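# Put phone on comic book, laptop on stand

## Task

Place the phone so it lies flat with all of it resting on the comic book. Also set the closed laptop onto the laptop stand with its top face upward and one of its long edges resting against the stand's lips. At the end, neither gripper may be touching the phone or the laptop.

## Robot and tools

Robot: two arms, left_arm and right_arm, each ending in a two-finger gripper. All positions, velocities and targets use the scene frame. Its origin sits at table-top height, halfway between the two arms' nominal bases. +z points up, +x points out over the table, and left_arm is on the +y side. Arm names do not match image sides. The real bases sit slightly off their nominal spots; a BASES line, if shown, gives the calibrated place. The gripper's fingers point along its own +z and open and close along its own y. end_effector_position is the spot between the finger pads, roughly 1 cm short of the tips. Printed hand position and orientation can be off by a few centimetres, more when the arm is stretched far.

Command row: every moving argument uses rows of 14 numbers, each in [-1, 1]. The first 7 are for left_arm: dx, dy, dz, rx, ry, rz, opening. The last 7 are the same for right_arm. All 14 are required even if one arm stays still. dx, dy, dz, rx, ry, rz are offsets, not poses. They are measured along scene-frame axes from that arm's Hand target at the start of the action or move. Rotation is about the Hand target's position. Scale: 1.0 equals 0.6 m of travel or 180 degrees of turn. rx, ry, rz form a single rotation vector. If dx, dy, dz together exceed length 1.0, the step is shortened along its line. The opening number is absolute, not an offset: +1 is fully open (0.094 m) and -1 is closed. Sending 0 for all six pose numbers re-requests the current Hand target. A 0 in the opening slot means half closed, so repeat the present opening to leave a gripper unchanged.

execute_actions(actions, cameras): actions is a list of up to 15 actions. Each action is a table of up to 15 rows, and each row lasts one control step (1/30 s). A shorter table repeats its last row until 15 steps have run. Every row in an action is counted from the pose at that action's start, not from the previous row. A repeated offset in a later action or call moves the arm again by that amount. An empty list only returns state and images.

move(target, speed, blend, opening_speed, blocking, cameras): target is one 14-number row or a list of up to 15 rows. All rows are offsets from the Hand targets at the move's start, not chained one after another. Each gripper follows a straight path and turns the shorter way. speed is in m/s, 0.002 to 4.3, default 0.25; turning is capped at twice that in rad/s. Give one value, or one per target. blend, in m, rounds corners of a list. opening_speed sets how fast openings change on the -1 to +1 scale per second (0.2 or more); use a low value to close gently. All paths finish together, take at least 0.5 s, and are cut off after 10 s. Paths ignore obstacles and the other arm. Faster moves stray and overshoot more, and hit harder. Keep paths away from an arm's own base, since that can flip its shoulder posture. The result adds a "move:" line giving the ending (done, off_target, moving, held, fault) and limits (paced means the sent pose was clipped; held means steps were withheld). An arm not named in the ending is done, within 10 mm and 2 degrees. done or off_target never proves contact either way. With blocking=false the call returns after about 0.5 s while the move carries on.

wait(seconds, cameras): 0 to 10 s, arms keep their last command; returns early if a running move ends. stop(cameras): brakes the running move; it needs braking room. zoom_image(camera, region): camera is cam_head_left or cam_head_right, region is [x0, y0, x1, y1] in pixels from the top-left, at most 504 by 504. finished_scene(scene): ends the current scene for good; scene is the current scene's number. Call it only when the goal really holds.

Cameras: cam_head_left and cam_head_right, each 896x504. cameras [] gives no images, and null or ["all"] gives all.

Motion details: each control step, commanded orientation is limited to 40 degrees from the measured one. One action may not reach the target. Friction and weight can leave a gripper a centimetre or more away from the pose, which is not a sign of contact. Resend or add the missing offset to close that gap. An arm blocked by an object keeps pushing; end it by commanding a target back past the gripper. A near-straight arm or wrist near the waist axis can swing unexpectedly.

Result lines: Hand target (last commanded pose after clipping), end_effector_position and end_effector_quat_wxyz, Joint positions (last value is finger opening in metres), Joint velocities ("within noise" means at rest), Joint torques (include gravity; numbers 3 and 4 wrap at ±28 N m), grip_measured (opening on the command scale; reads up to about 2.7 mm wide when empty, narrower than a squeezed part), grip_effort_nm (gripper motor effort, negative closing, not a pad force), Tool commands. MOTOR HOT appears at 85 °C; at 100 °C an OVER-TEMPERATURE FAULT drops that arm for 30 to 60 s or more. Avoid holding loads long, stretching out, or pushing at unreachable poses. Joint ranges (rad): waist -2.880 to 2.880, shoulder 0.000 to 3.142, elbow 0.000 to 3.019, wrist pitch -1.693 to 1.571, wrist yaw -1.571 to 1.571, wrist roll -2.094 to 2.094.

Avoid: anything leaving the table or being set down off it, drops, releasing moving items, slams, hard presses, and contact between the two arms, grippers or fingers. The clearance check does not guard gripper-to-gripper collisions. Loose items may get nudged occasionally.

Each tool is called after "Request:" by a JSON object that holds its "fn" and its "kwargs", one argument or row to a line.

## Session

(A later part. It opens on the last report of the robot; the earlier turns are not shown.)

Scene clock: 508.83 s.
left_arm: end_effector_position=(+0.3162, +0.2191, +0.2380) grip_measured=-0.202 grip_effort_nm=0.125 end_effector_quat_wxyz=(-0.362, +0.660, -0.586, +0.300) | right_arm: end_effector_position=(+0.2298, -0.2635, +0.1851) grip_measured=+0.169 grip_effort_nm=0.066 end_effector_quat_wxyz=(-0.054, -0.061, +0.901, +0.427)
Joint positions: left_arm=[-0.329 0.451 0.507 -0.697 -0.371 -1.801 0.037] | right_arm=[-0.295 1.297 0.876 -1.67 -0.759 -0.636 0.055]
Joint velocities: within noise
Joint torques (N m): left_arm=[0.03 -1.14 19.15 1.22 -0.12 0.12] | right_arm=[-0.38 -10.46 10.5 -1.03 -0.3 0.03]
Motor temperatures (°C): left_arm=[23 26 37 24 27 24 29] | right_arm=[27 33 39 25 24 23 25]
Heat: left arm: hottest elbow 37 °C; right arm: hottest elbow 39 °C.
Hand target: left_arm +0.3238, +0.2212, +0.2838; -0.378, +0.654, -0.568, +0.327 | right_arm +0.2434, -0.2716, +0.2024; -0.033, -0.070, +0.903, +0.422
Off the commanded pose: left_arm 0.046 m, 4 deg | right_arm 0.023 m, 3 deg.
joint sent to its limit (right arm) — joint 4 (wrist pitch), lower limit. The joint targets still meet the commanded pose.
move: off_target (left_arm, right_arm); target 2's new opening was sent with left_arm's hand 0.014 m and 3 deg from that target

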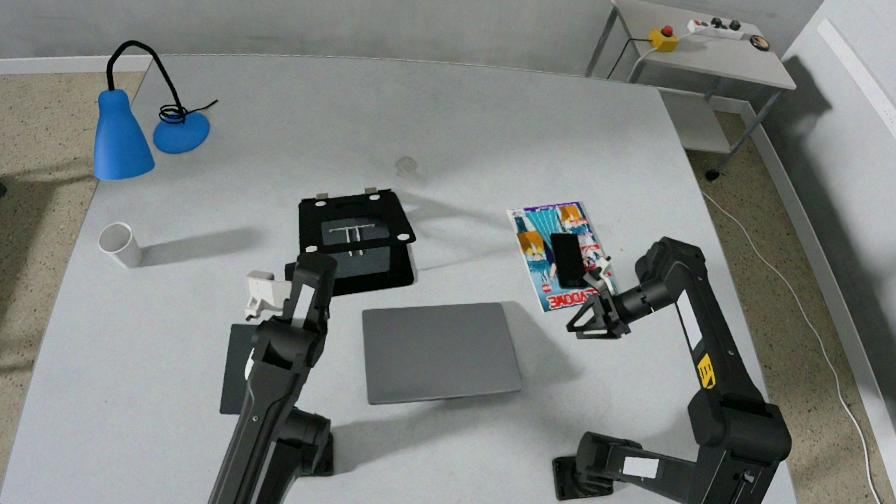

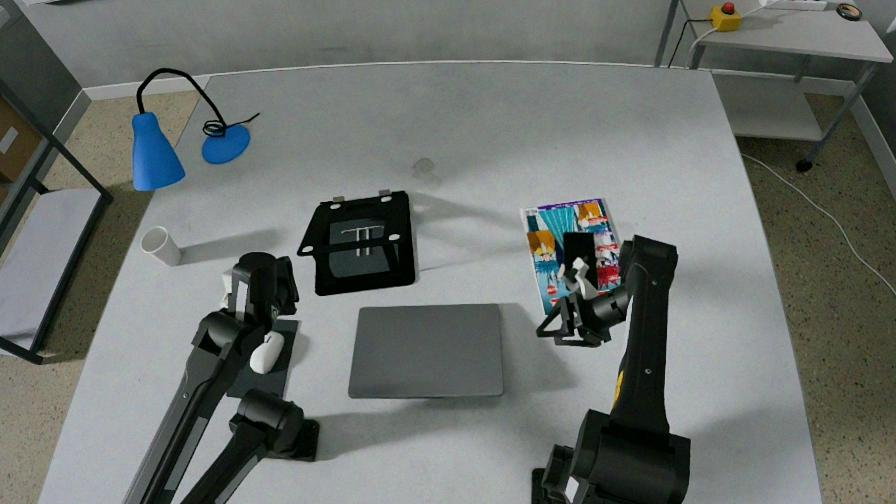

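Request:
{"fn": "move", "kwargs": {
  "target": [
    [-0.198,-0.02,-0.06,0.0264,0.0594,-0.4853,0.17,-0.01,0.05,-0.087,0,0,0,0.17],
    [-0.206,-0.04,-0.413,0.0264,0.0594,-0.4853,0.17,-0.01,0.07,-0.283,0,0,0,0.17]
  ],
  "speed": 0.2
}}

Request:
{"fn": "zoom_image", "kwargs": {
  "camera": "cam_head_left",
  "region": [300, 280, 580, 420]
}}

Request:
{"fn": "zoom_image", "kwargs": {
  "camera": "cam_head_right",
  "region": [280, 280, 560, 420]
}}

Scene clock: 530.63 s.
left_arm: end_effector_position=(+0.2035, +0.2023, +0.0394) grip_measured=+0.168 grip_effort_nm=0.125 end_effector_quat_wxyz=(+0.031, -0.092, +0.904, -0.415) | right_arm: end_effector_position=(+0.2425, -0.2342, +0.0393) grip_measured=+0.169 grip_effort_nm=0.071 end_effector_quat_wxyz=(-0.021, -0.072, +0.905, +0.419)
Joint positions: left_arm=[0.503 1.209 0.352 -1.098 0.789 0.49 0.055] | right_arm=[-0.191 1.525 0.655 -1.051 -0.809 -0.496 0.055]
Joint velocities: within noise
Joint torques (N m): left_arm=[-2.67 -3.55 5.39 0.2 0.6 0.04] | right_arm=[1.44 -9.23 4.14 -0.05 -0.47 0.15]
Motor temperatures (°C): left_arm=[23 26 40 24 27 24 28] | right_arm=[27 32 39 25 24 23 25]
Heat: left arm: hottest elbow 40 °C; right arm: hottest elbow 39 °C.
Hand target: left_arm +0.2002, +0.1973, +0.0360; +0.023, -0.092, +0.903, -0.419 | right_arm +0.2373, -0.2296, +0.0326; -0.033, -0.070, +0.903, +0.422
Off the commanded pose: left_arm 0.007 m, 1 deg | right_arm 0.010 m, 1 deg.
move: done

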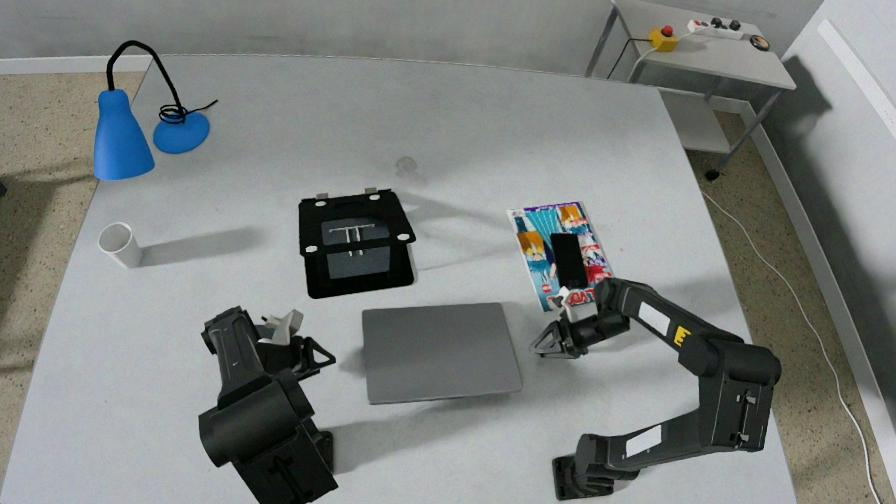

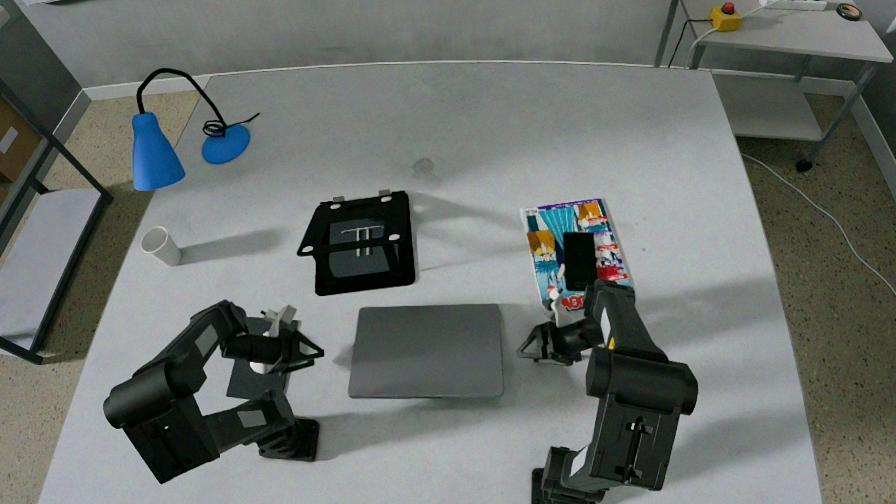

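Scaled by 1.800.

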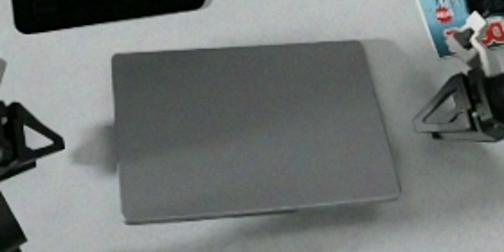

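Scaled by 1.800.

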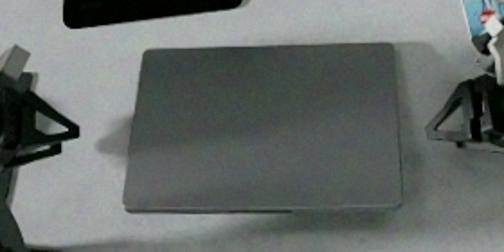

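Request:
{"fn": "move", "kwargs": {
  "target": [
    [0.022,-0.155,-0.017,0,0,0,0.17,0.022,0.115,-0.017,0,0,0,0.17],
    [0.022,-0.17,-0.017,0,0,0,0.17,0.022,0.135,-0.017,0,0,0,0.17],
    [0.022,-0.17,-0.017,0,0,0,-0.9,0.022,0.135,-0.017,0,0,0,-0.9]
  ],
  "speed": [0.12,0.05,0.05],
  "opening_speed": 0.5
}}

Request:
{"fn": "zoom_image", "kwargs": {
  "camera": "cam_head_left",
  "region": [300, 280, 580, 420]
}}

Scene clock: 538.57 s.
left_arm: end_effector_position=(+0.2167, +0.0948, +0.0303) grip_measured=-0.242 grip_effort_nm=-1.009 end_effector_quat_wxyz=(+0.023, -0.091, +0.900, -0.427) | right_arm: end_effector_position=(+0.2576, -0.1509, +0.0301) grip_measured=-0.254 grip_effort_nm=-1.038 end_effector_quat_wxyz=(-0.030, -0.056, +0.901, +0.429)
Joint positions: left_arm=[-0.127 1.029 0.207 -0.453 0.845 -0.435 0.036] | right_arm=[0.082 1.525 0.622 -0.722 -0.888 -0.062 0.035]
Joint velocities: within noise
Joint torques (N m): left_arm=[-2.43 -4.07 6.91 1.09 -0.29 -0.02] | right_arm=[1.55 -10.29 4.21 0.43 0.11 -0.1]
Motor temperatures (°C): left_arm=[23 26 39 24 27 24 28] | right_arm=[27 32 38 25 24 23 25]
Heat: left arm: hottest elbow 39 °C; right arm: hottest elbow 38 °C.
Hand target: left_arm +0.2134, +0.0952, +0.0258; +0.023, -0.092, +0.903, -0.419 | right_arm +0.2507, -0.1486, +0.0224; -0.033, -0.070, +0.904, +0.421
Off the commanded pose: left_arm 0.006 m, 1 deg | right_arm 0.011 m, 2 deg.
move: off_target (right_arm); target 3's new opening was sent with right_arm's hand 0.013 m and 1 deg from that target

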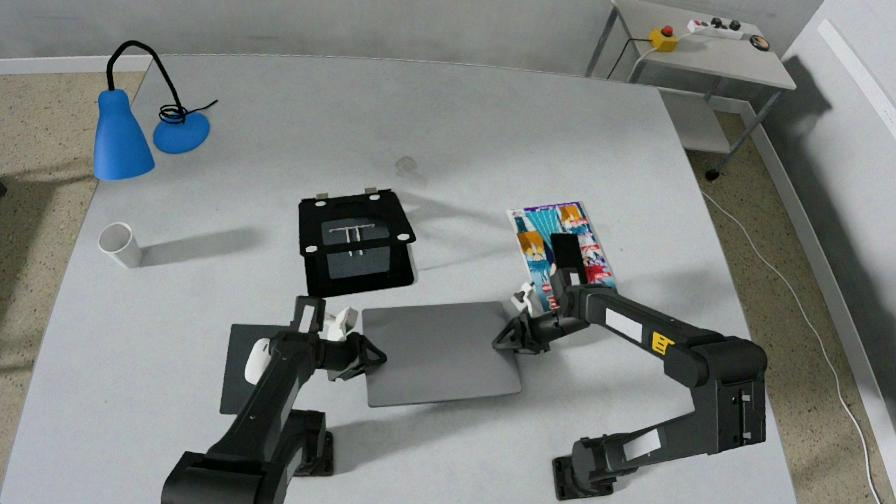

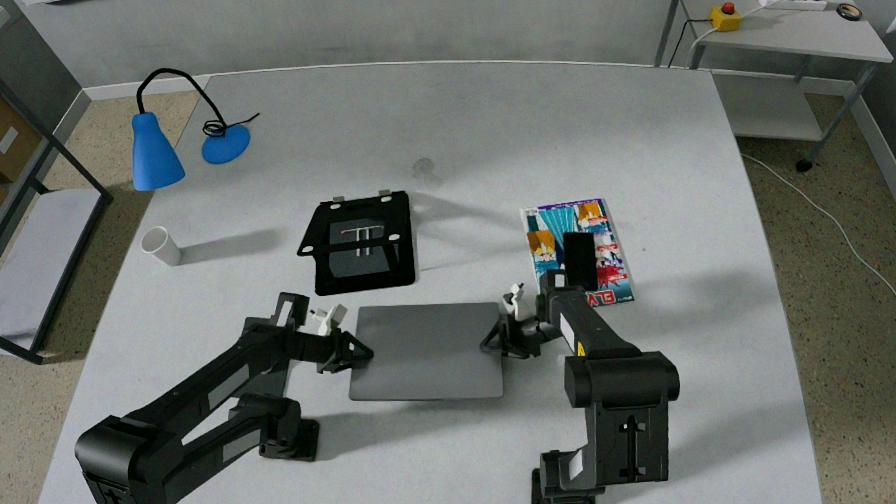

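Scaled by 1.800.

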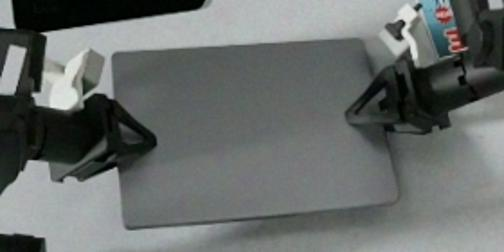

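Request:
{"fn": "move", "kwargs": {
  "target": [
    [0.0,0,0.42,0,0,0,-0.9,0.0,0,0.42,0,0,0,-0.9]
  ],
  "speed": 0.1
}}

Request:
{"fn": "zoom_image", "kwargs": {
  "camera": "cam_head_left",
  "region": [280, 220, 600, 440]
}}

Request:
{"fn": "zoom_image", "kwargs": {
  "camera": "cam_head_right",
  "region": [280, 220, 600, 440]
}}

Scene clock: 544.37 s.
left_arm: end_effector_position=(+0.1931, +0.0940, +0.2310) grip_measured=-0.248 grip_effort_nm=-1.009 end_effector_quat_wxyz=(-0.020, -0.107, +0.903, -0.416) | right_arm: end_effector_position=(+0.2309, -0.1534, +0.2292) grip_measured=-0.266 grip_effort_nm=-1.038 end_effector_quat_wxyz=(-0.092, -0.023, +0.900, +0.425)
Joint positions: left_arm=[-0.148 0.633 0.649 -1.371 0.839 -0.453 0.035] | right_arm=[0.083 1.171 0.914 -1.502 -0.885 -0.053 0.035]
Joint velocities: within noise
Joint torques (N m): left_arm=[-1.08 -1.08 21.39 0.16 -0.16 0.04] | right_arm=[1.44 -11.75 15.15 -0.55 -0.03 -0.12]
Motor temperatures (°C): left_arm=[23 26 39 24 27 24 28] | right_arm=[27 32 39 25 24 23 26]
Heat: left arm: hottest elbow 39 °C; right arm: hottest elbow 39 °C.
Hand target: left_arm +0.2134, +0.0952, +0.2779; +0.023, -0.092, +0.903, -0.419 | right_arm +0.2507, -0.1486, +0.2745; -0.033, -0.070, +0.903, +0.421
Off the commanded pose: left_arm 0.051 m, 5 deg | right_arm 0.050 m, 9 deg.
move: off_target (left_arm, right_arm)

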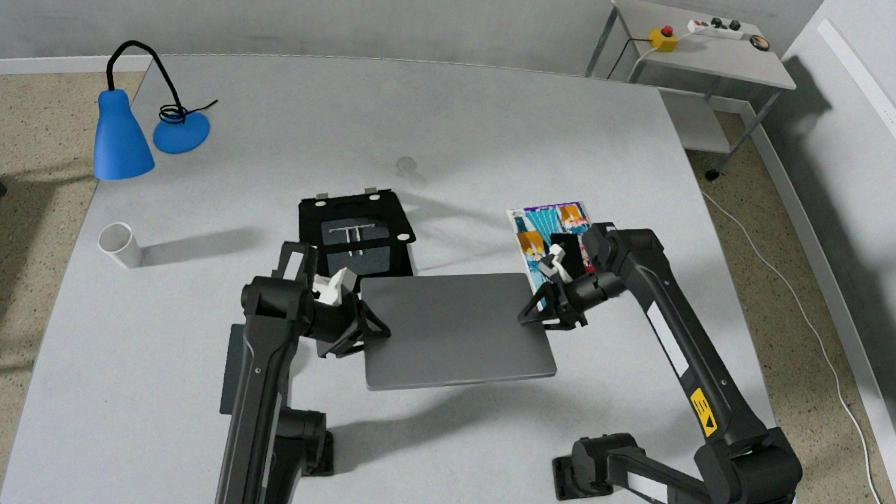

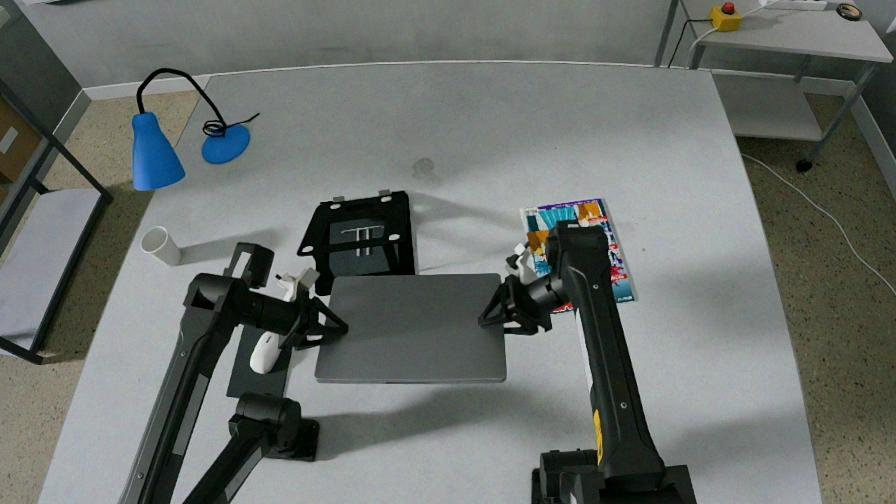

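Scaled by 1.575.

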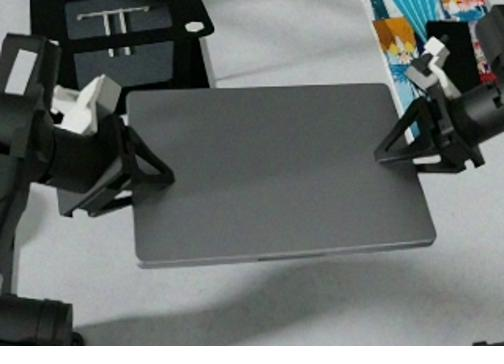

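Scaled by 1.575.

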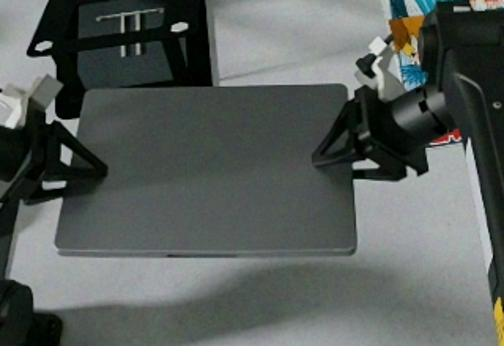

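Request:
{"fn": "move", "kwargs": {
  "target": [
    [0.2,0.3,0.03,0,0,0,-0.9,0.2,0.3,0.03,0,0,0,-0.9],
    [0.42,0.3,0.03,-0.02,0.1,0,-0.9,0.42,0.3,0.03,-0.02,0.1,0,-0.9]
  ],
  "speed": 0.12,
  "blend": [0.03,0]
}}

Request:
{"fn": "zoom_image", "kwargs": {
  "camera": "cam_head_left",
  "region": [240, 100, 560, 320]
}}

Request:
{"fn": "zoom_image", "kwargs": {
  "camera": "cam_head_right",
  "region": [240, 100, 560, 320]
}}

Scene clock: 553.87 s.
left_arm: end_effector_position=(+0.4390, +0.2704, +0.2472) grip_measured=-0.285 grip_effort_nm=-1.004 end_effector_quat_wxyz=(-0.064, -0.221, +0.878, -0.421) | right_arm: end_effector_position=(+0.4895, +0.0297, +0.2532) grip_measured=-0.270 grip_effort_nm=-1.038 end_effector_quat_wxyz=(-0.199, +0.007, +0.893, +0.404)
Joint positions: left_arm=[0.356 1.54 1.317 -1.678 0.831 0.037 0.034] | right_arm=[0.351 2.011 1.97 -1.655 -0.928 0.309 0.034]
Joint velocities: within noise
Joint torques (N m): left_arm=[-3.31 -15.68 20.23 -0.21 0.06 -0.38] | right_arm=[0.38 -24.88 14.91 -0.98 0.4 0.38]
Motor temperatures (°C): left_arm=[23 26 41 24 27 24 29] | right_arm=[27 33 42 25 24 23 26]
Heat: left arm: hottest elbow 41 °C; right arm: hottest elbow 42 °C.
Hand target: left_arm +0.4653, +0.2752, +0.2958; -0.122, -0.157, +0.882, -0.427 | right_arm +0.5026, +0.0314, +0.2924; -0.176, -0.002, +0.900, +0.399
Off the commanded pose: left_arm 0.056 m, 10 deg | right_arm 0.041 m, 3 deg.
joint sent to its limit (left arm) — joint 4 (wrist pitch), lower limit. The joint targets are off in position and orientation.
joint sent to its limit (right arm) — joint 4 (wrist pitch), lower limit. The joint targets are off in position, not in orientation.
move: off_target (left_arm, right_arm)

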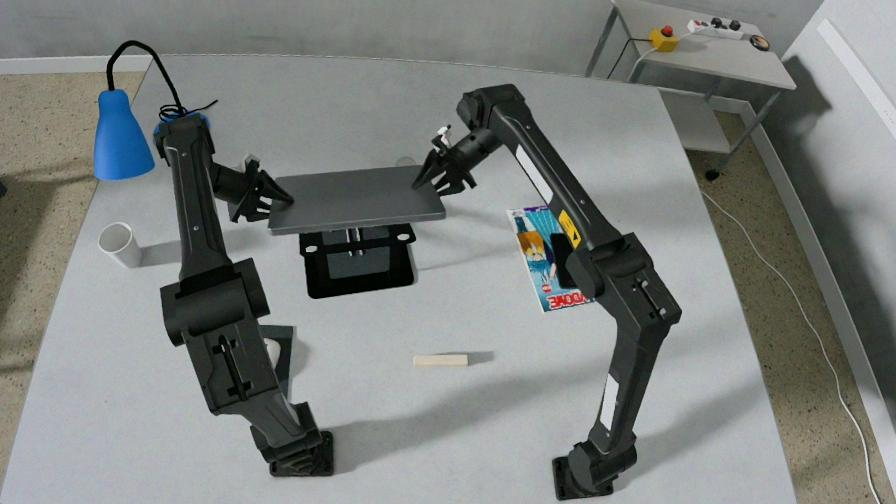

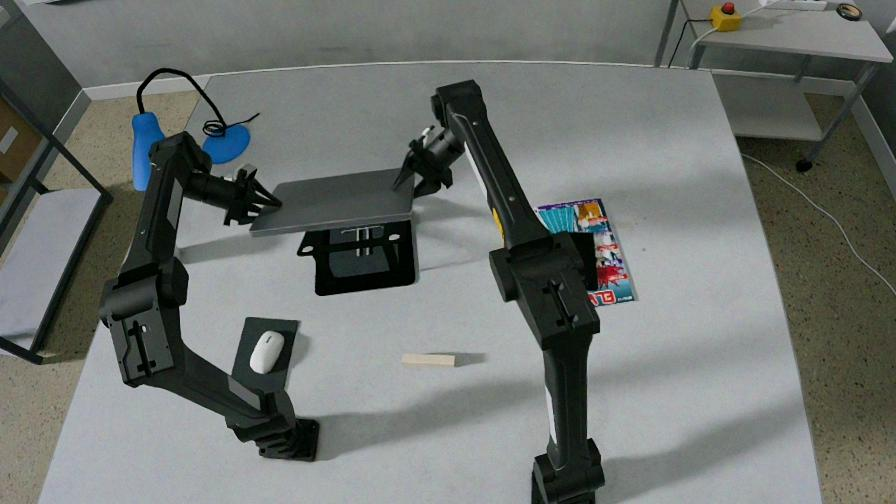

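Scaled by 1.575.

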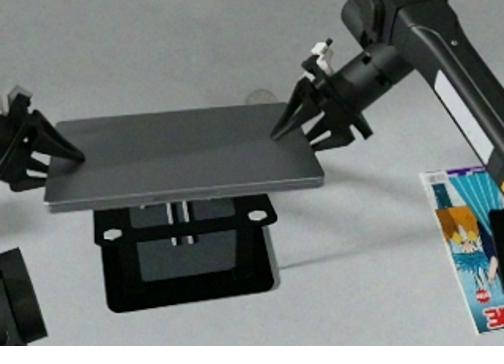

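Scaled by 1.575.

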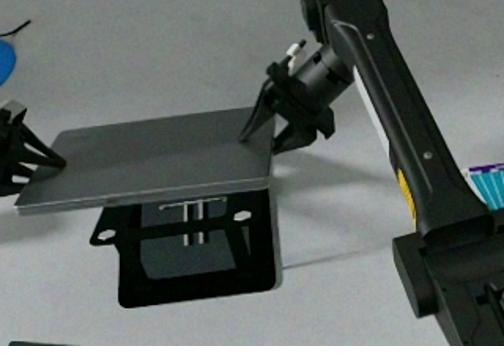

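Request:
{"fn": "move", "kwargs": {
  "target": [
    [0.045,0.02,-0.15,-0.01,0.045,0,-0.9,0.05,0.02,-0.15,-0.01,0.045,0,-0.9]
  ],
  "speed": 0.08
}}

Request:
{"fn": "zoom_image", "kwargs": {
  "camera": "cam_head_left",
  "region": [240, 130, 480, 310]
}}

Request:
{"fn": "zoom_image", "kwargs": {
  "camera": "cam_head_right",
  "region": [240, 130, 480, 310]
}}

Scene clock: 563.27 s.
left_arm: end_effector_position=(+0.4651, +0.2828, +0.1647) grip_measured=-0.306 grip_effort_nm=-1.009 end_effector_quat_wxyz=(-0.151, -0.253, +0.856, -0.424) | right_arm: end_effector_position=(+0.5139, +0.0413, +0.1709) grip_measured=-0.271 grip_effort_nm=-1.038 end_effector_quat_wxyz=(-0.259, +0.048, +0.882, +0.391)
Joint positions: left_arm=[0.356 1.774 1.351 -1.668 0.816 0.038 0.033] | right_arm=[0.35 2.191 2.032 -1.665 -0.954 0.333 0.034]
Joint velocities: within noise
Joint torques (N m): left_arm=[-2.49 -19.66 17.85 -0.9 -0.19 -0.04] | right_arm=[0.21 -27.11 14.35 -0.83 0.63 0.26]
Motor temperatures (°C): left_arm=[23 26 42 24 27 24 29] | right_arm=[27 34 43 25 24 23 27]
Heat: left arm: hottest elbow 42 °C; right arm: hottest elbow 43 °C.
Hand target: left_arm +0.4925, +0.2873, +0.2058; -0.186, -0.185, +0.864, -0.429 | right_arm +0.5326, +0.0434, +0.2024; -0.239, +0.028, +0.891, +0.384
Off the commanded pose: left_arm 0.050 m, 9 deg | right_arm 0.037 m, 3 deg.
joint sent to its limit (left arm) — joint 4 (wrist pitch), lower limit. The joint targets are off in position and orientation.
joint sent to its limit (right arm) — joint 4 (wrist pitch), lower limit. The joint targets still meet the commanded pose.
move: off_target (left_arm, right_arm)

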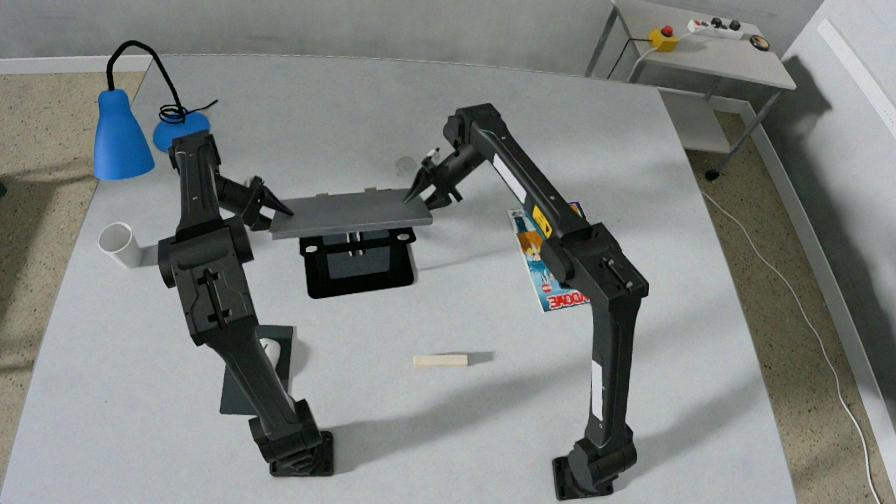

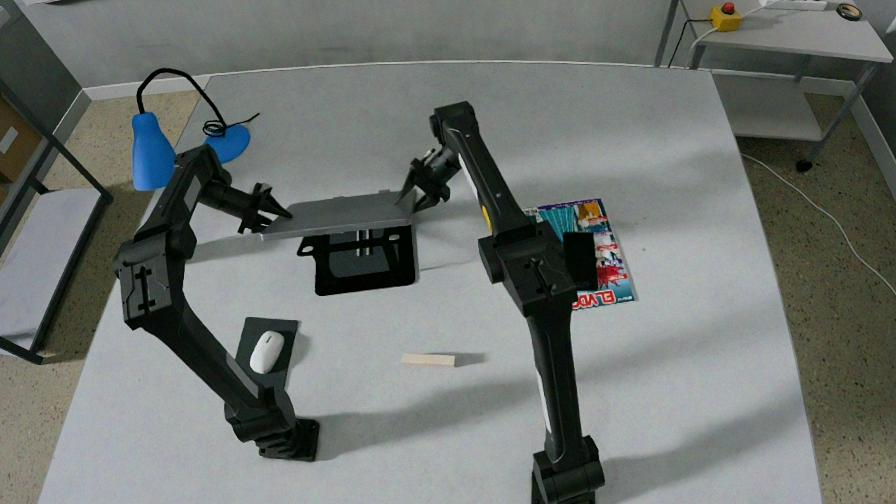

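Scaled by 2.100.

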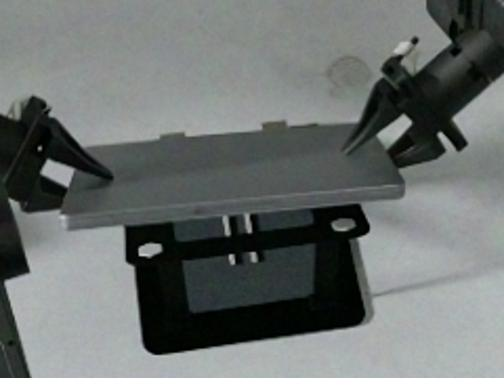

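Scaled by 2.100.

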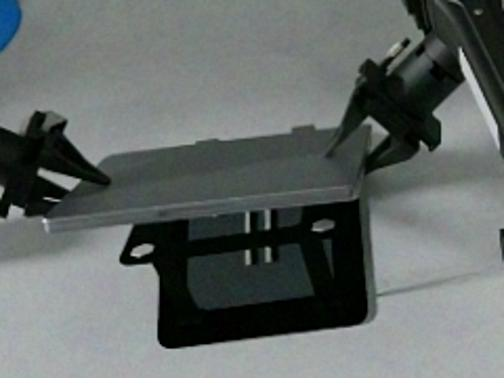

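Request:
{"fn": "move", "kwargs": {
  "target": [
    [0.03,-0.025,-0.07,0.012,-0.06,0,-0.9,0.03,-0.025,-0.07,0.012,-0.06,0,-0.9]
  ],
  "speed": 0.06
}}

Request:
{"fn": "zoom_image", "kwargs": {
  "camera": "cam_head_left",
  "region": [240, 130, 480, 310]
}}

Request:
{"fn": "zoom_image", "kwargs": {
  "camera": "cam_head_right",
  "region": [240, 130, 480, 310]
}}

Scene clock: 573.77 s.
left_arm: end_effector_position=(+0.4910, +0.2781, +0.1332) grip_measured=-0.306 grip_effort_nm=-1.004 end_effector_quat_wxyz=(-0.132, -0.198, +0.863, -0.446) | right_arm: end_effector_position=(+0.5384, +0.0362, +0.1471) grip_measured=-0.271 grip_effort_nm=-1.043 end_effector_quat_wxyz=(-0.195, +0.018, +0.896, +0.399)
Joint positions: left_arm=[0.332 1.877 1.395 -1.627 0.849 0.158 0.033] | right_arm=[0.336 2.191 1.995 -1.496 -0.913 0.321 0.034]
Joint velocities: within noise
Joint torques (N m): left_arm=[-4.01 -20.95 15.32 -1.39 -0.73 0.42] | right_arm=[-0.56 -27.69 8.98 0.69 0.46 -0.33]
Motor temperatures (°C): left_arm=[23 27 43 24 27 24 29] | right_arm=[27 34 43 25 24 23 27]
Heat: left arm: hottest elbow 43 °C; right arm: hottest elbow 43 °C.
Hand target: left_arm +0.5104, +0.2722, +0.1638; -0.100, -0.147, +0.886, -0.428 | right_arm +0.5507, +0.0284, +0.1605; -0.155, -0.012, +0.903, +0.402
Off the commanded pose: left_arm 0.037 m, 8 deg | right_arm 0.020 m, 6 deg.
move: off_target (left_arm, right_arm)

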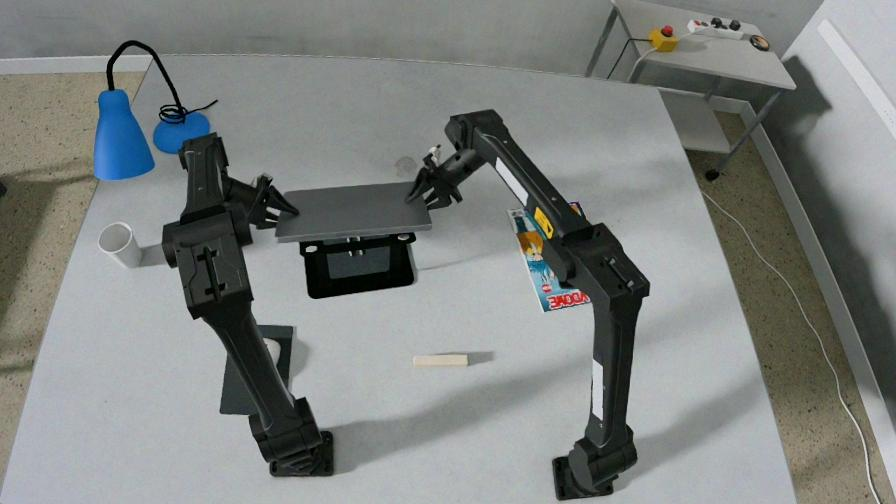

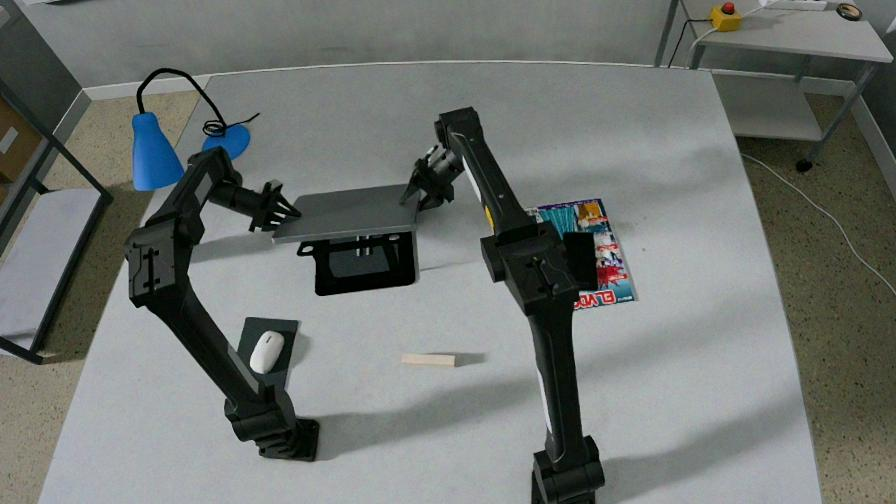

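Scaled by 2.100.

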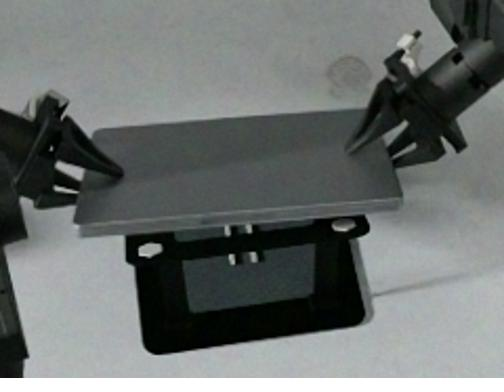

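Scaled by 2.100.

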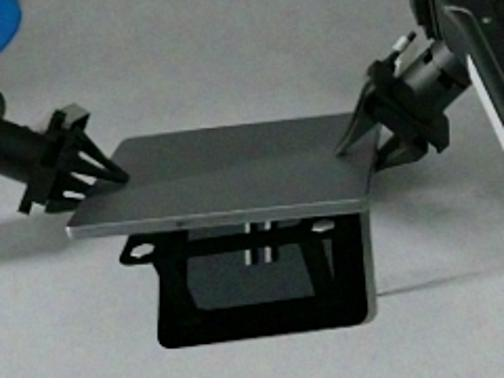

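Request:
{"fn": "move", "kwargs": {
  "target": [
    [-0.025,-0.02,-0.03,0.0,-0.01,0,-0.9,-0.025,-0.02,-0.03,0.0,-0.02,0,-0.9],
    [-0.025,-0.02,-0.1,0.0,-0.01,0,-0.9,-0.025,-0.02,-0.085,0.0,-0.02,0,-0.9]
  ],
  "speed": 0.05
}}

Request:
{"fn": "zoom_image", "kwargs": {
  "camera": "cam_head_left",
  "region": [240, 130, 480, 310]
}}

Request:
{"fn": "zoom_image", "kwargs": {
  "camera": "cam_head_right",
  "region": [240, 130, 480, 310]
}}

Scene clock: 582.50 s.
left_arm: end_effector_position=(+0.4931, +0.2669, +0.0987) grip_measured=-0.313 grip_effort_nm=-1.004 end_effector_quat_wxyz=(-0.106, -0.185, +0.870, -0.444) | right_arm: end_effector_position=(+0.5315, +0.0252, +0.1093) grip_measured=-0.269 grip_effort_nm=-1.043 end_effector_quat_wxyz=(-0.165, +0.020, +0.897, +0.409)
Joint positions: left_arm=[0.31 1.887 1.322 -1.467 0.862 0.134 0.032] | right_arm=[0.324 2.145 1.816 -1.285 -0.914 0.351 0.034]
Joint velocities: within noise
Joint torques (N m): left_arm=[-2.67 -20.19 8.38 0.32 -0.72 0.6] | right_arm=[-0.09 -27.16 6.65 0.85 1.15 -0.67]
Motor temperatures (°C): left_arm=[23 28 42 24 27 24 29] | right_arm=[27 35 44 25 25 24 27]
Heat: left arm: hottest elbow 42 °C; right arm: hottest elbow 44 °C.
Hand target: left_arm +0.4954, +0.2602, +0.1038; -0.086, -0.140, +0.887, -0.431 | right_arm +0.5356, +0.0163, +0.1095; -0.126, -0.025, +0.907, +0.401
Off the commanded pose: left_arm 0.009 m, 6 deg | right_arm 0.010 m, 7 deg.
move: off_target (left_arm, right_arm)

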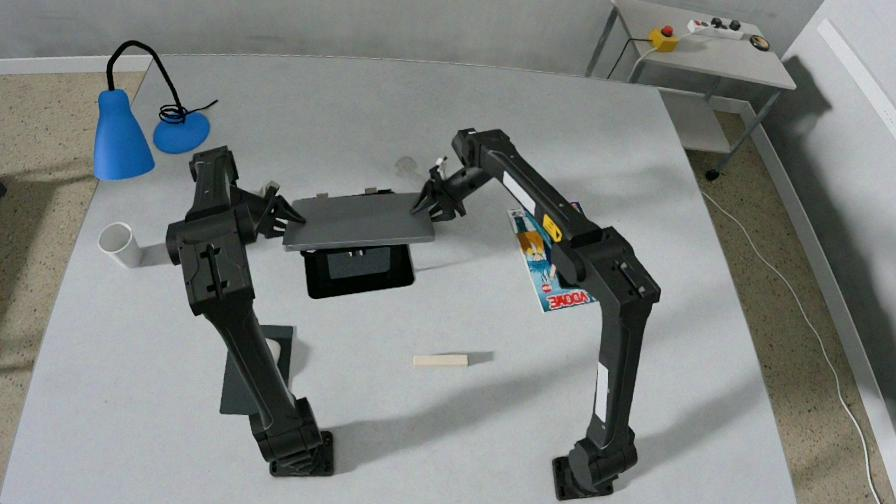

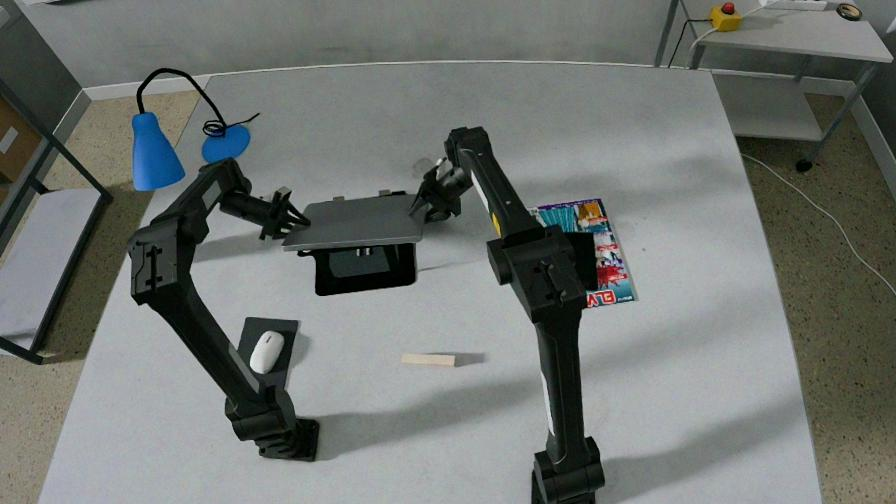

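Scaled by 2.100.

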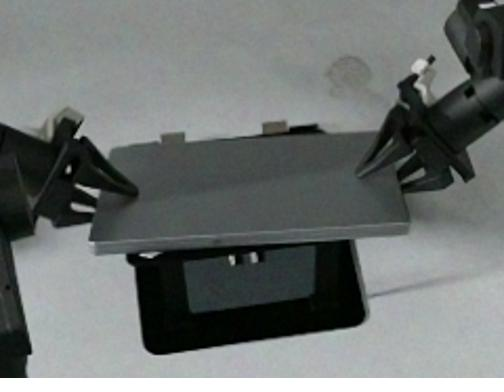

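Scaled by 2.100.

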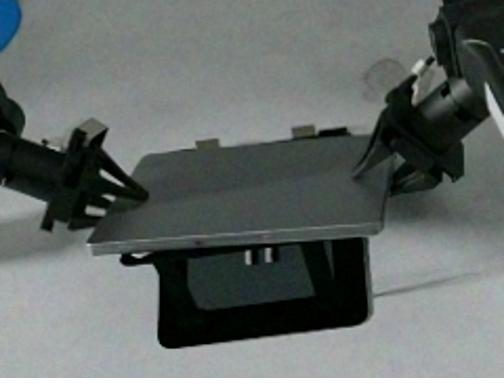

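Request:
{"fn": "move", "kwargs": {
  "target": [
    [0.0,0.0,-0.03,0.0,0.0,0.016,-0.9,0.03,0.0,-0.045,0.0,0.0,0.016,-0.9]
  ],
  "speed": 0.04
}}

Request:
{"fn": "zoom_image", "kwargs": {
  "camera": "cam_head_left",
  "region": [240, 130, 480, 310]
}}

Request:
{"fn": "zoom_image", "kwargs": {
  "camera": "cam_head_right",
  "region": [240, 130, 480, 310]
}}

Scene clock: 589.20 s.
left_arm: end_effector_position=(+0.4968, +0.2652, +0.0913) grip_measured=-0.316 grip_effort_nm=-1.004 end_effector_quat_wxyz=(-0.092, -0.198, +0.866, -0.450) | right_arm: end_effector_position=(+0.5386, +0.0218, +0.1040) grip_measured=-0.270 grip_effort_nm=-1.033 end_effector_quat_wxyz=(-0.161, +0.011, +0.897, +0.410)
Joint positions: left_arm=[0.31 1.882 1.294 -1.396 0.887 0.087 0.032] | right_arm=[0.315 2.167 1.84 -1.297 -0.912 0.319 0.034]
Joint velocities: within noise
Joint torques (N m): left_arm=[-3.43 -18.84 6.65 1.03 -1 0.47] | right_arm=[-0.15 -21.71 10.82 -0.02 1.1 -1.08]
Motor temperatures (°C): left_arm=[23 29 41 24 27 24 29] | right_arm=[26 35 43 25 25 24 27]
Heat: left arm: hottest elbow 41 °C; right arm: hottest elbow 43 °C.
Hand target: left_arm +0.4954, +0.2602, +0.0858; -0.076, -0.162, +0.884, -0.433 | right_arm +0.5536, +0.0165, +0.0824; -0.136, -0.048, +0.906, +0.398
Off the commanded pose: left_arm 0.008 m, 5 deg | right_arm 0.027 m, 8 deg.
move: off_target (left_arm, right_arm)

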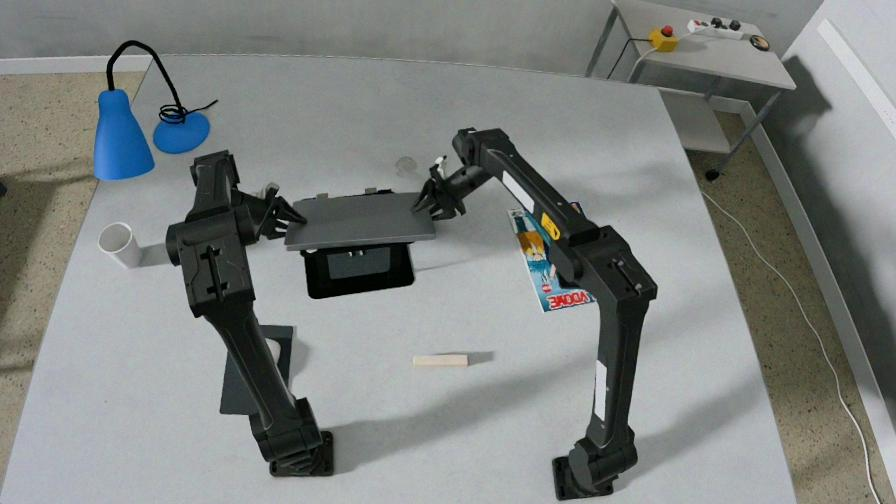

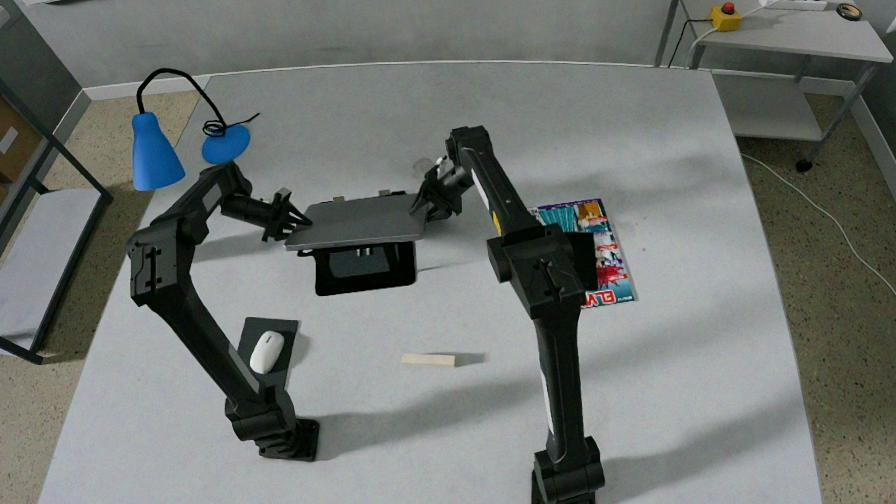

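Scaled by 2.100.

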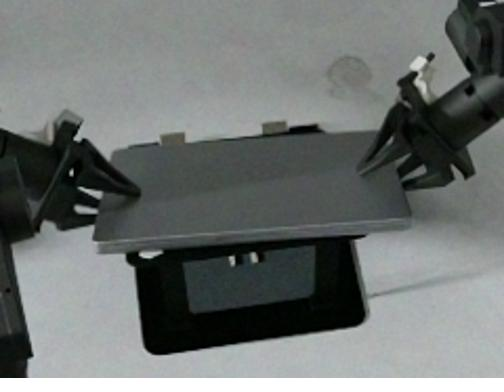

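Scaled by 2.100.

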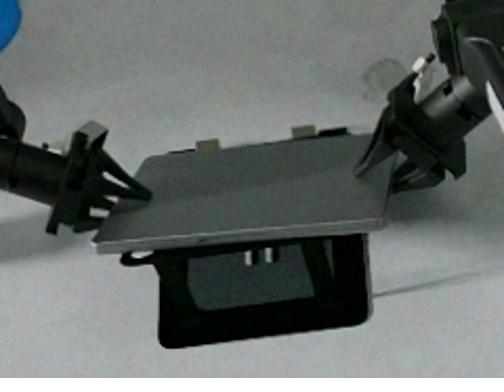

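Request:
{"fn": "move", "kwargs": {
  "target": [
    [0.0,0.0,0.0,0.0,0.0,0,0.2,-0.02,0.0,0.02,0.0,0.0,0,0.2]
  ],
  "speed": 0.04,
  "opening_speed": 0.3
}}

Request:
{"fn": "zoom_image", "kwargs": {
  "camera": "cam_head_left",
  "region": [240, 130, 480, 310]
}}

Request:
{"fn": "zoom_image", "kwargs": {
  "camera": "cam_head_right",
  "region": [240, 130, 480, 310]
}}

Scene clock: 596.70 s.
left_arm: end_effector_position=(+0.4977, +0.2676, +0.0877) grip_measured=+0.197 grip_effort_nm=0.134 end_effector_quat_wxyz=(-0.075, -0.173, +0.881, -0.434) | right_arm: end_effector_position=(+0.5395, +0.0175, +0.0997) grip_measured=+0.198 grip_effort_nm=0.051 end_effector_quat_wxyz=(-0.132, -0.046, +0.905, +0.402)
Joint positions: left_arm=[0.306 1.873 1.29 -1.366 0.852 0.12 0.056] | right_arm=[0.315 2.167 1.842 -1.301 -0.872 0.194 0.056]
Joint velocities: within noise
Joint torques (N m): left_arm=[-1.73 -17.79 6.82 -0.12 0.32 0.15] | right_arm=[0.26 -24.12 9.25 -0.62 -0.2 -0.01]
Motor temperatures (°C): left_arm=[23 29 40 24 27 24 29] | right_arm=[26 36 43 25 25 24 27]
Heat: left arm: hottest elbow 40 °C; right arm: hottest elbow 43 °C.
Hand target: left_arm +0.4953, +0.2602, +0.0858; -0.076, -0.162, +0.884, -0.433 | right_arm +0.5416, +0.0164, +0.0943; -0.137, -0.048, +0.906, +0.398
Off the commanded pose: left_arm 0.008 m, 1 deg | right_arm 0.006 m, 1 deg.
move: done

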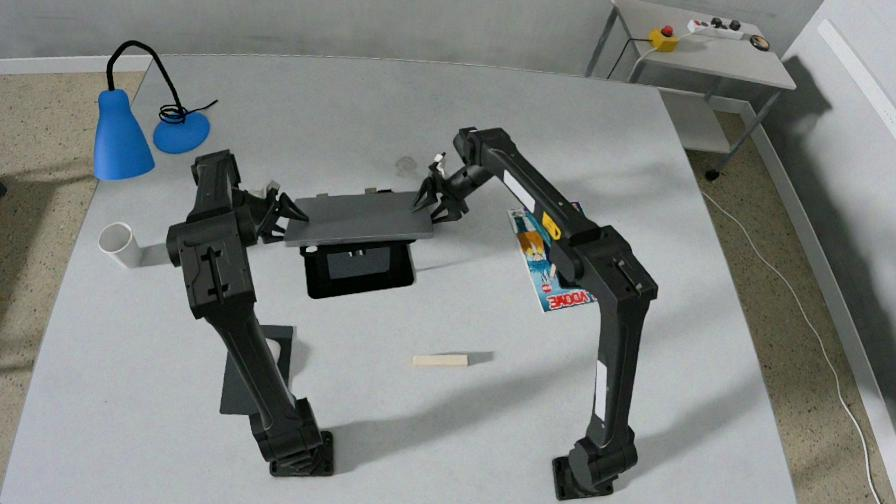

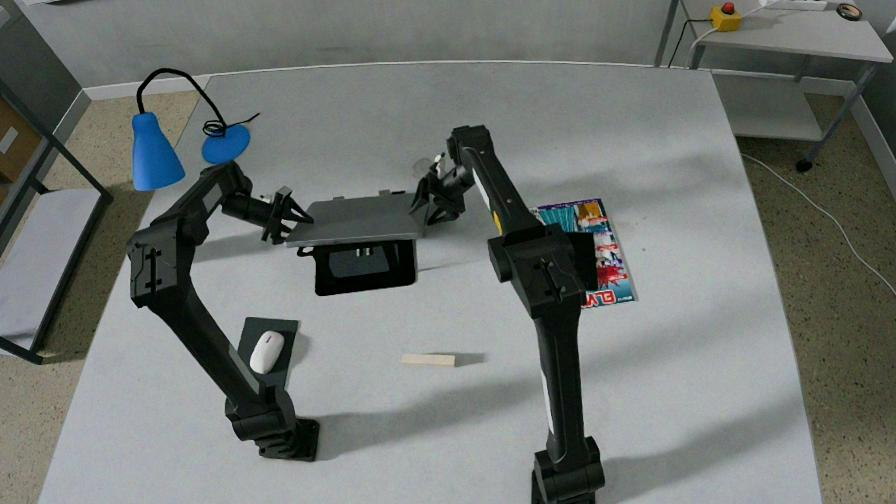

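Scaled by 2.100.

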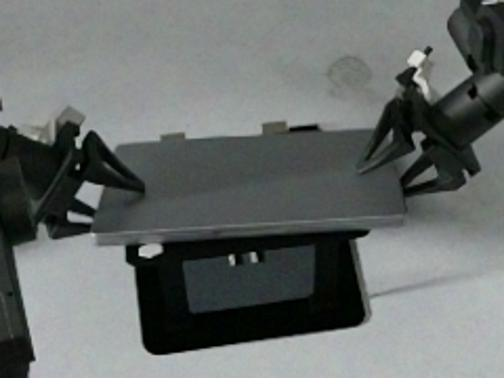

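Scaled by 2.100.

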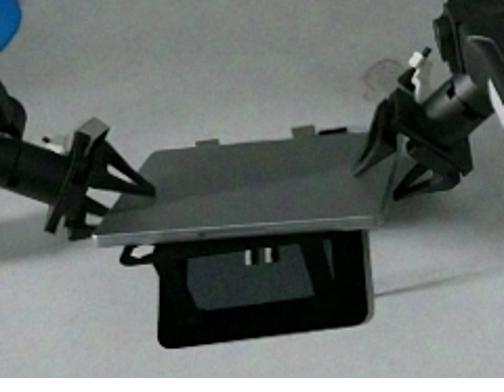

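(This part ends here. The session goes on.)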